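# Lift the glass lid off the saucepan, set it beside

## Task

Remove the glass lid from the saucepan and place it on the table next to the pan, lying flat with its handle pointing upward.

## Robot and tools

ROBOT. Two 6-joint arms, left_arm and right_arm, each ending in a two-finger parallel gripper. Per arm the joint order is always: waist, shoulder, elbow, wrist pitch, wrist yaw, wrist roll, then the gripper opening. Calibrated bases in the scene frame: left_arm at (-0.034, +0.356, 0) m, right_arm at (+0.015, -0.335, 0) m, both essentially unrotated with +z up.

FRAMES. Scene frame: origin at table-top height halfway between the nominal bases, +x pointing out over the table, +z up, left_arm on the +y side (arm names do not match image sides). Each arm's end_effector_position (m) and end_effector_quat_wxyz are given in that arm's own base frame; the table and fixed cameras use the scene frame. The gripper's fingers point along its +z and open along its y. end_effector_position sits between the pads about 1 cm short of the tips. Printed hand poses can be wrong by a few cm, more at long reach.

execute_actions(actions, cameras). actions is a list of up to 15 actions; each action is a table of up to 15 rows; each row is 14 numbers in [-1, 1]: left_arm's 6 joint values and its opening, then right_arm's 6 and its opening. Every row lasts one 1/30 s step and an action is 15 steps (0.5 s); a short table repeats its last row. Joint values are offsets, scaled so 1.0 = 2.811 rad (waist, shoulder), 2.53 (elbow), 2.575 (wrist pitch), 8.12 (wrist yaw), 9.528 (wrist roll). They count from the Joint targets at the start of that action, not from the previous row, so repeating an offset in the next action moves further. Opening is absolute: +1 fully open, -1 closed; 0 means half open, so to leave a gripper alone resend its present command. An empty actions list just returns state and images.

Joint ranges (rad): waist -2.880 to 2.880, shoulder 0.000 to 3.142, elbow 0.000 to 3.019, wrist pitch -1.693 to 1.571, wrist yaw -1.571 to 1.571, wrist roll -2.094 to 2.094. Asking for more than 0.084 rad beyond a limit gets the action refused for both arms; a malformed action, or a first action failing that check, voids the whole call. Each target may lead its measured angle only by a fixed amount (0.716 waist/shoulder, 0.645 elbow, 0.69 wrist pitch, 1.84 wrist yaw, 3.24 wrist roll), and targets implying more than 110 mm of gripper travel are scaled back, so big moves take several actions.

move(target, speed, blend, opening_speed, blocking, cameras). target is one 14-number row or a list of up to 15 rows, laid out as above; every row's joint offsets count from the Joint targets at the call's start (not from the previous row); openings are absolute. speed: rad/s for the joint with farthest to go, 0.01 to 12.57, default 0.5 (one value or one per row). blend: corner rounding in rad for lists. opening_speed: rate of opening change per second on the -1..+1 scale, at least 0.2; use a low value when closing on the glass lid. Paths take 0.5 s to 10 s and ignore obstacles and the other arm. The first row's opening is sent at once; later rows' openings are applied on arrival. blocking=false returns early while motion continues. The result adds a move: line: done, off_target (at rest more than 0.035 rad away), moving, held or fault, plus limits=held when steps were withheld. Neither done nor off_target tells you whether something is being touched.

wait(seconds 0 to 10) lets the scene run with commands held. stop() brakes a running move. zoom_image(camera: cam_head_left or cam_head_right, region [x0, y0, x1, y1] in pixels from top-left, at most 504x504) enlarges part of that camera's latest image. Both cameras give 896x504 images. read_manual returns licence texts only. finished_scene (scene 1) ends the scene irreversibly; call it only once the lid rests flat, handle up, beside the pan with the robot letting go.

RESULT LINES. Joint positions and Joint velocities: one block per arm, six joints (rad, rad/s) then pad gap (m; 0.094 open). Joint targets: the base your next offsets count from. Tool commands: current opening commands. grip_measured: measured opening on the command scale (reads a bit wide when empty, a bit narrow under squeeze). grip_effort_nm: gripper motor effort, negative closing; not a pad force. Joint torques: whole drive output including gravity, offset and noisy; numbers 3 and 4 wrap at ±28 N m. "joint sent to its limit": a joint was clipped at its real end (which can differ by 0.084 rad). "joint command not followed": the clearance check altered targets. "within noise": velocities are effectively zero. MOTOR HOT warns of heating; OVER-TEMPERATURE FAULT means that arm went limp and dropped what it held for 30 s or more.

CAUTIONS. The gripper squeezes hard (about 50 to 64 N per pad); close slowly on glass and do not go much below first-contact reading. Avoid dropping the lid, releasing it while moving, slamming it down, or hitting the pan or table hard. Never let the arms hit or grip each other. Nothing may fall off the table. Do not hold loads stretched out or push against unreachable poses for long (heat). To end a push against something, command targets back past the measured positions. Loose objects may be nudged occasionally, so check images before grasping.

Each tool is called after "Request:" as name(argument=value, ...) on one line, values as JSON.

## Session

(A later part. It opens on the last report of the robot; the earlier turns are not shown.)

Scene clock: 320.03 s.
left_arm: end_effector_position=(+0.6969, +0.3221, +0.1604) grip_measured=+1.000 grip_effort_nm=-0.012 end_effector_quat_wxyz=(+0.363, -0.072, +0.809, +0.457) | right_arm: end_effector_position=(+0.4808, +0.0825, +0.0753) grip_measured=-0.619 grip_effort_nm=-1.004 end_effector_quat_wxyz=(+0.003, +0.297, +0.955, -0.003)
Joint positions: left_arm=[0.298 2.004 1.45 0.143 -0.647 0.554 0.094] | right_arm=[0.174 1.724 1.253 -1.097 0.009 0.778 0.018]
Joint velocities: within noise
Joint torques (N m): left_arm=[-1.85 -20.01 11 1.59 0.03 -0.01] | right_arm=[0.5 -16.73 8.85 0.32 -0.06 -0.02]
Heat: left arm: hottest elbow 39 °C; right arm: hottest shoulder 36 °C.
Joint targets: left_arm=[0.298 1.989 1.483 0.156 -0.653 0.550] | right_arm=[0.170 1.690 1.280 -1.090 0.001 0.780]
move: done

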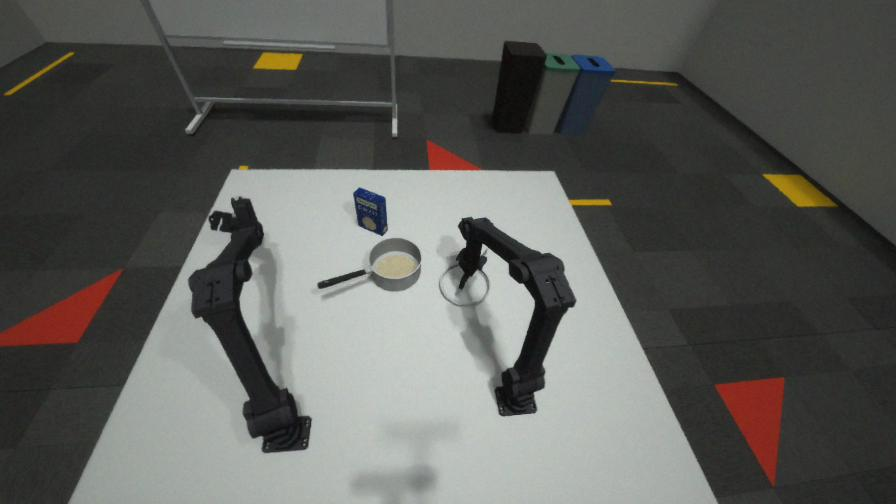

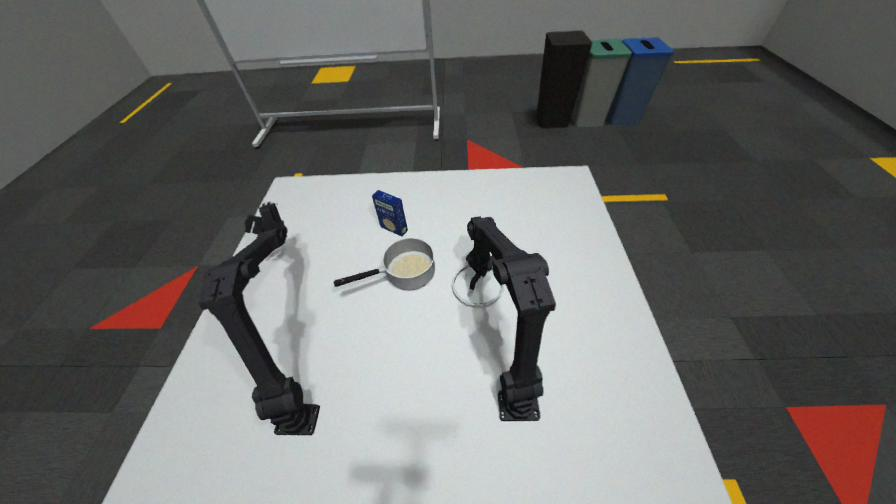

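Request:
move(target=[0,0,0,0,0,0,1,0,0,-0.0166,0.0272,0,0,-1], speed=0.15)

Request:
zoom_image(camera="cam_head_left", region=[430, 250, 500, 320])

Scene clock: 333.67 s.
left_arm: end_effector_position=(+0.6969, +0.3221, +0.1604) grip_measured=+1.000 grip_effort_nm=-0.012 end_effector_quat_wxyz=(+0.363, -0.072, +0.809, +0.457) | right_arm: end_effector_position=(+0.4819, +0.0827, +0.0640) grip_measured=-0.619 grip_effort_nm=-1.004 end_effector_quat_wxyz=(+0.016, +0.297, +0.955, +0.003)
Joint positions: left_arm=[0.298 2.004 1.45 0.143 -0.647 0.554 0.094] | right_arm=[0.174 1.724 1.219 -1.034 0.009 0.778 0.018]
Joint velocities: within noise
Joint torques (N m): left_arm=[-1.96 -20.19 11.02 1.59 0.03 0] | right_arm=[0.62 -16.15 7.98 0.5 -0.05 -0.05]
Heat: left arm: hottest elbow 39 °C; right arm: hottest shoulder 35 °C.
Joint targets: left_arm=[0.298 1.989 1.483 0.156 -0.653 0.550] | right_arm=[0.170 1.690 1.238 -1.020 0.001 0.780]
move: done

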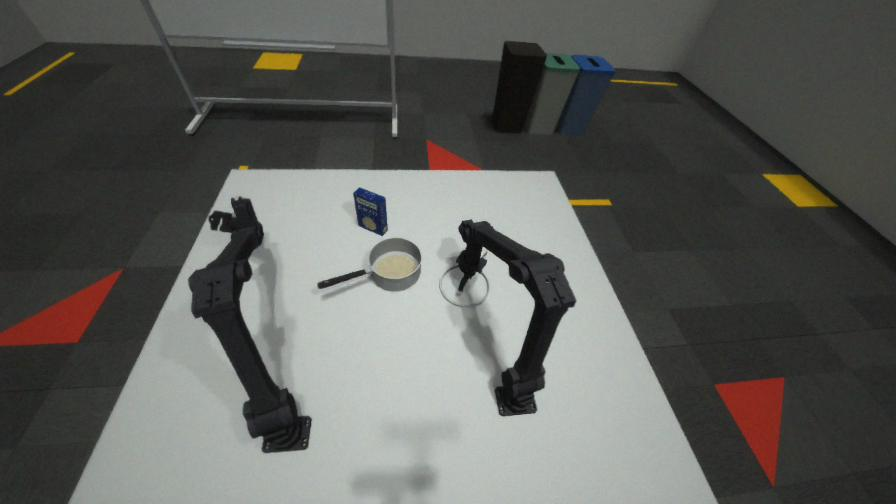

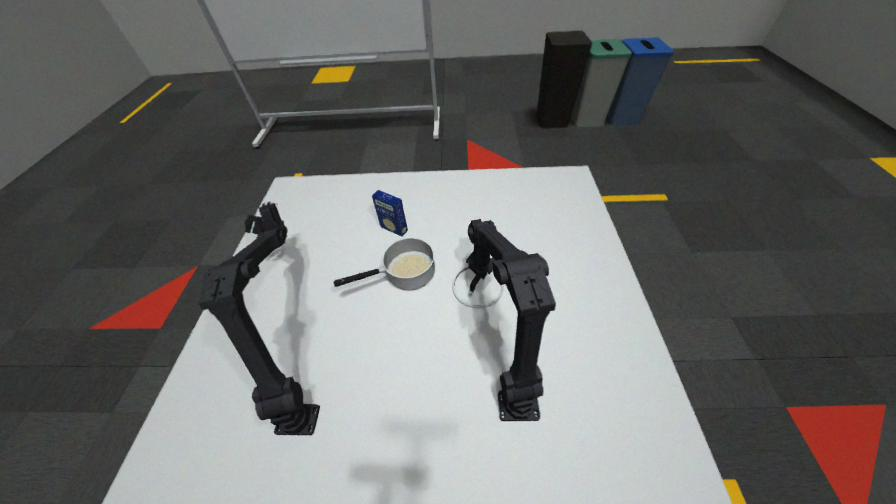

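Scaled by 7.200 from the camera's 896x504 image, which has a finer 1280x720 frame.

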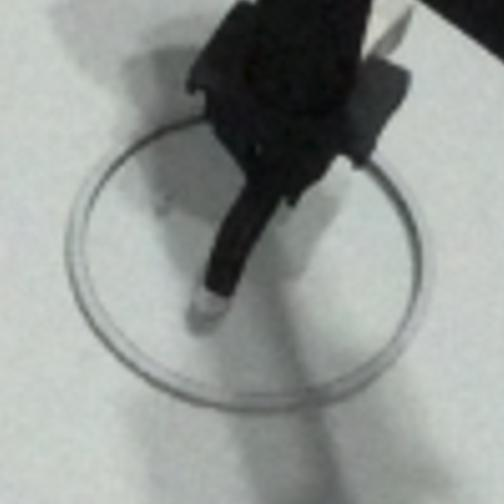

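Request:
move(target=[0,0,0,0,0,0,1,0,0,-0.007,0.007,0,0,-1], speed=0.1)

Request:
zoom_image(camera="cam_head_left", region=[430, 250, 500, 320])

Request:
zoom_image(camera="cam_head_right", region=[440, 250, 510, 320])

Scene clock: 340.20 s.
left_arm: end_effector_position=(+0.6969, +0.3221, +0.1604) grip_measured=+1.000 grip_effort_nm=-0.012 end_effector_quat_wxyz=(+0.363, -0.072, +0.809, +0.457) | right_arm: end_effector_position=(+0.4807, +0.0846, +0.0604) grip_measured=-0.619 grip_effort_nm=-1.004 end_effector_quat_wxyz=(+0.016, +0.296, +0.955, +0.010)
Joint positions: left_arm=[0.298 2.004 1.45 0.143 -0.647 0.554 0.094] | right_arm=[0.174 1.724 1.209 -1.019 -0.003 0.776 0.018]
Joint velocities: within noise
Joint torques (N m): left_arm=[-1.96 -20.19 10.99 1.58 0.02 -0.01] | right_arm=[0.32 -16.15 7.41 0.42 -0.03 -0.04]
Heat: left arm: hottest elbow 39 °C; right arm: hottest shoulder 35 °C.
Joint targets: left_arm=[0.298 1.989 1.483 0.156 -0.653 0.550] | right_arm=[0.170 1.690 1.221 -1.002 0.001 0.780]
move: done

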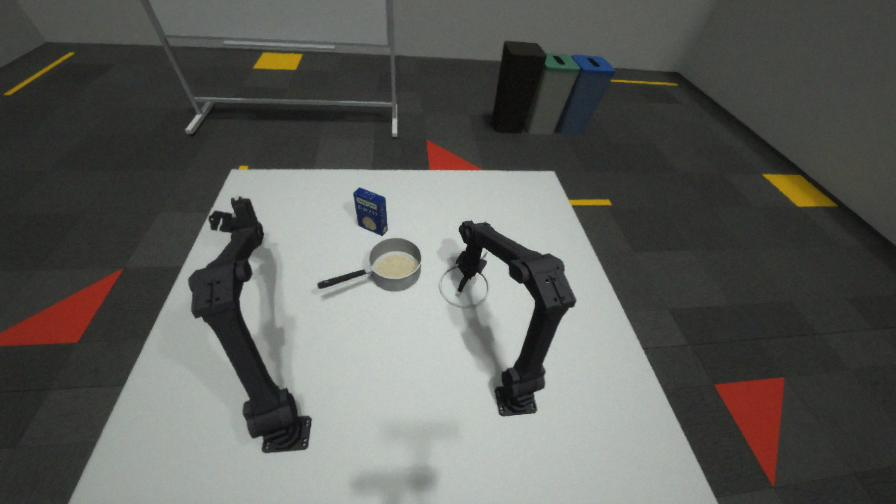

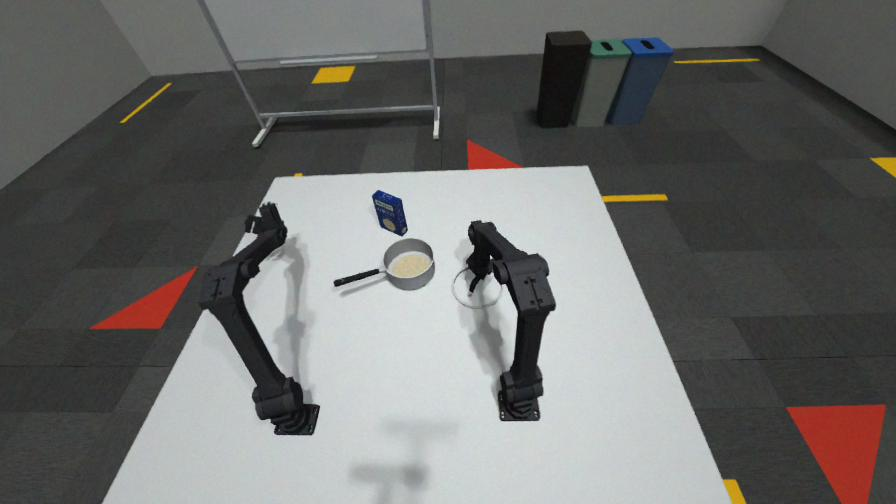

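Scaled by 7.200 from the camera's 896x504 image, which has a finer 1280x720 frame.

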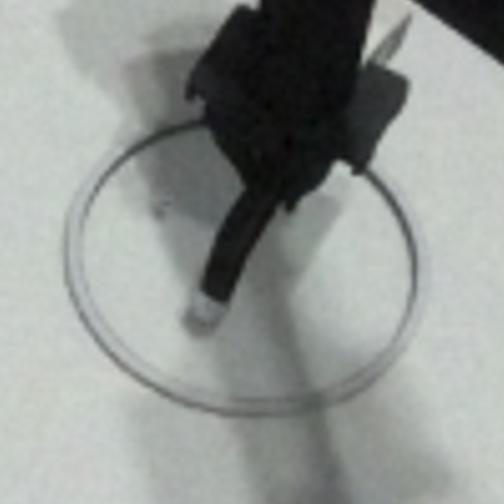

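Scaled by 7.200 from the camera's 896x504 image, which has a finer 1280x720 frame.

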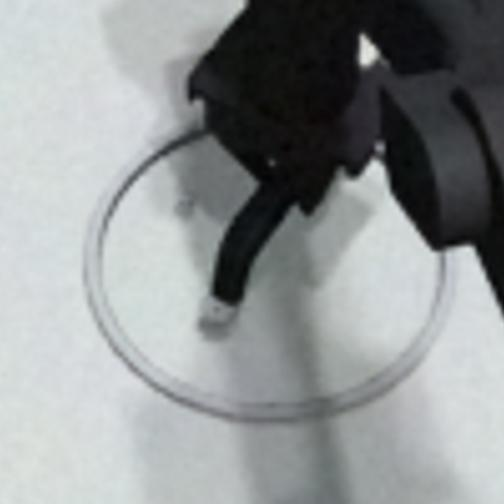

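Request:
move(target=[0,0,0,0,0,0,1,0,0.0,-0.008,0.006,0,0,-1], speed=0.1, cameras=[])

Scene clock: 344.03 s.
left_arm: end_effector_position=(+0.6969, +0.3221, +0.1604) grip_measured=+1.000 grip_effort_nm=-0.007 end_effector_quat_wxyz=(+0.363, -0.072, +0.809, +0.457) | right_arm: end_effector_position=(+0.4787, +0.0825, +0.0592) grip_measured=-0.619 grip_effort_nm=-1.009 end_effector_quat_wxyz=(+0.017, +0.299, +0.954, +0.012)
Joint positions: left_arm=[0.298 2.004 1.45 0.143 -0.647 0.554 0.094] | right_arm=[0.169 1.718 1.196 -1.008 -0.006 0.778 0.018]
Joint velocities: within noise
Joint torques (N m): left_arm=[-1.9 -20.13 11 1.59 0.02 -0.01] | right_arm=[0.32 -15.74 6.74 0.72 0.09 -0.04]
Heat: left arm: hottest elbow 39 °C; right arm: hottest shoulder 34 °C.
Joint targets: left_arm=[0.298 1.989 1.483 0.156 -0.653 0.550] | right_arm=[0.170 1.690 1.200 -0.987 0.001 0.780]
move: done
No camera images: "cameras" was empty.

Request:
move(target=[0,0,0,0,0,0,1,0,0,0,0,0,0,0], opening_speed=0.8)

Request:
zoom_image(camera="cam_head_left", region=[430, 250, 500, 320])

Scene clock: 350.70 s.
left_arm: end_effector_position=(+0.6969, +0.3221, +0.1604) grip_measured=+1.000 grip_effort_nm=-0.007 end_effector_quat_wxyz=(+0.363, -0.072, +0.809, +0.457) | right_arm: end_effector_position=(+0.4796, +0.0834, +0.0607) grip_measured=-0.002 grip_effort_nm=0.120 end_effector_quat_wxyz=(+0.020, +0.299, +0.954, +0.014)
Joint positions: left_arm=[0.298 2.004 1.45 0.143 -0.647 0.554 0.094] | right_arm=[0.171 1.715 1.196 -1.005 -0.006 0.779 0.047]
Joint velocities: within noise
Joint torques (N m): left_arm=[-1.96 -20.19 11.02 1.62 0.03 -0.01] | right_arm=[0.21 -15.38 6.86 0.53 0.11 -0.05]
Heat: left arm: hottest elbow 39 °C; right arm: hottest shoulder 34 °C.
Joint targets: left_arm=[0.298 1.989 1.483 0.156 -0.653 0.550] | right_arm=[0.170 1.690 1.200 -0.987 0.001 0.780]
move: done

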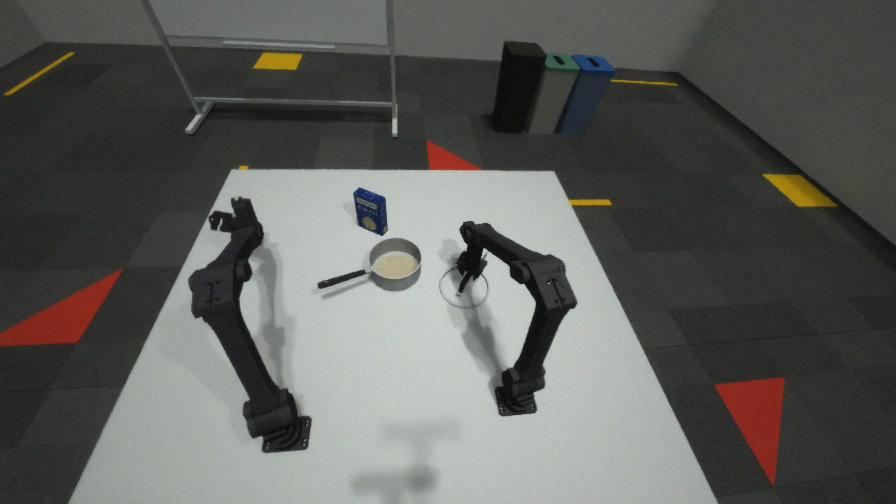

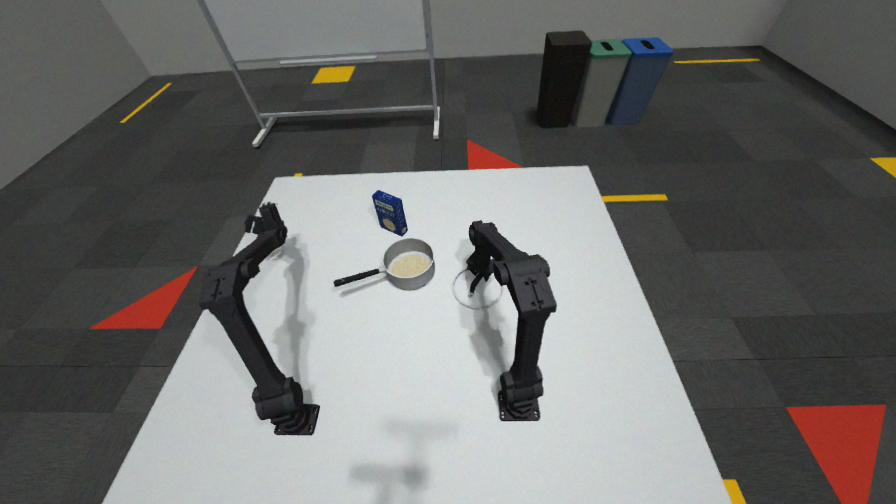

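Scaled by 7.200 from the camera's 896x504 image, which has a finer 1280x720 frame.

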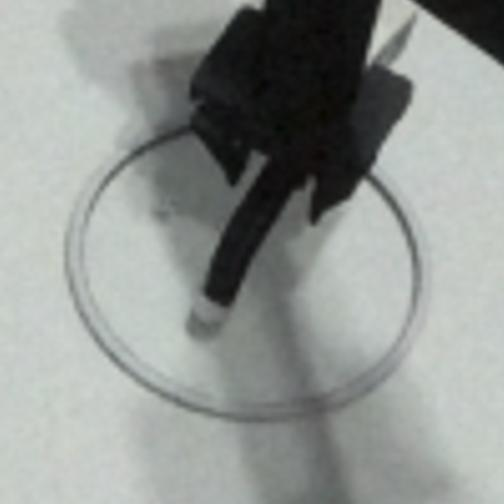

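Request:
move(target=[0,0,0,0,0,0,1,0,-0.032,0.1087,-0.1507,0,0,0], speed=0.4)

Request:
zoom_image(camera="cam_head_left", region=[420, 240, 510, 330])

Scene clock: 361.90 s.
left_arm: end_effector_position=(+0.6969, +0.3221, +0.1604) grip_measured=+1.000 grip_effort_nm=-0.007 end_effector_quat_wxyz=(+0.363, -0.072, +0.809, +0.457) | right_arm: end_effector_position=(+0.4764, +0.0829, +0.1872) grip_measured=-0.002 grip_effort_nm=0.120 end_effector_quat_wxyz=(+0.003, +0.294, +0.956, +0.005)
Joint positions: left_arm=[0.298 2.004 1.45 0.143 -0.647 0.554 0.094] | right_arm=[0.171 1.615 1.423 -1.37 -0.006 0.768 0.047]
Joint velocities: within noise
Joint torques (N m): left_arm=[-1.85 -20.25 11 1.58 0.02 -0.01] | right_arm=[0.97 -14.04 11.47 -0.31 0.11 -0.02]
Heat: left arm: hottest elbow 39 °C; right arm: hottest shoulder 34 °C.
Joint targets: left_arm=[0.298 1.989 1.483 0.156 -0.653 0.550] | right_arm=[0.170 1.600 1.475 -1.375 0.001 0.780]
move: off_target (right_arm); right_arm: the elbow is farthest, 0.052 rad from its target

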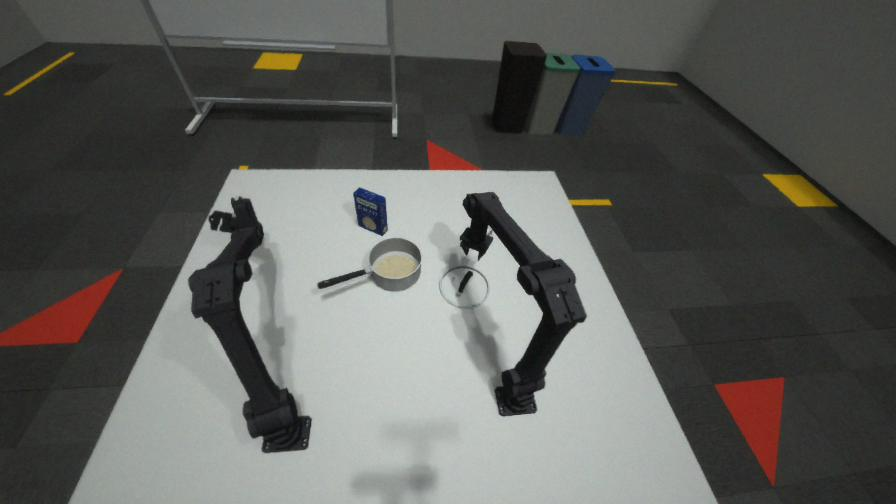

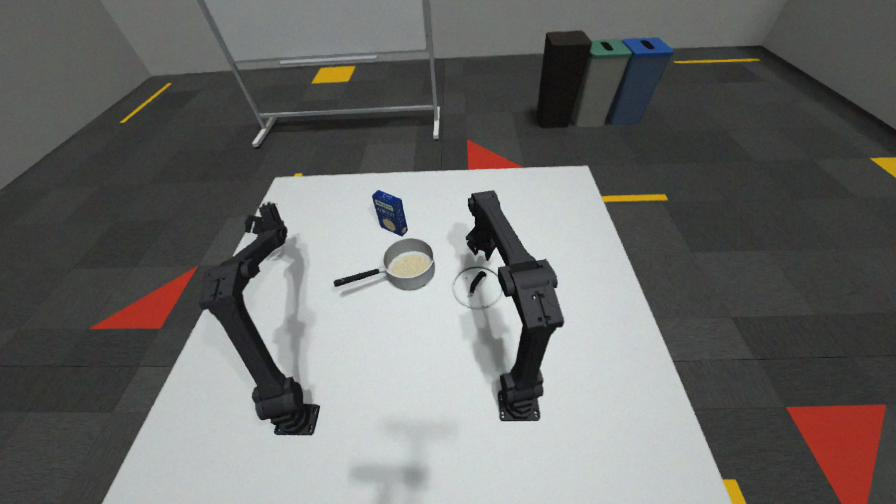

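Scaled by 5.600 from the camera's 896x504 image, which has a finer 1280x720 frame.

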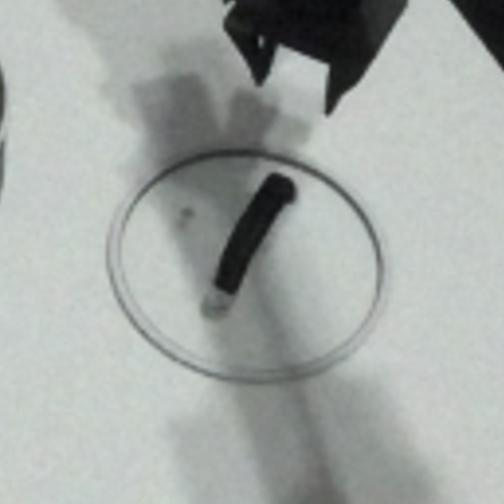

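Lid is flat on the table, handle up, and the gripper is clear.

Request:
finished_scene()

The scene is finished: the task was done.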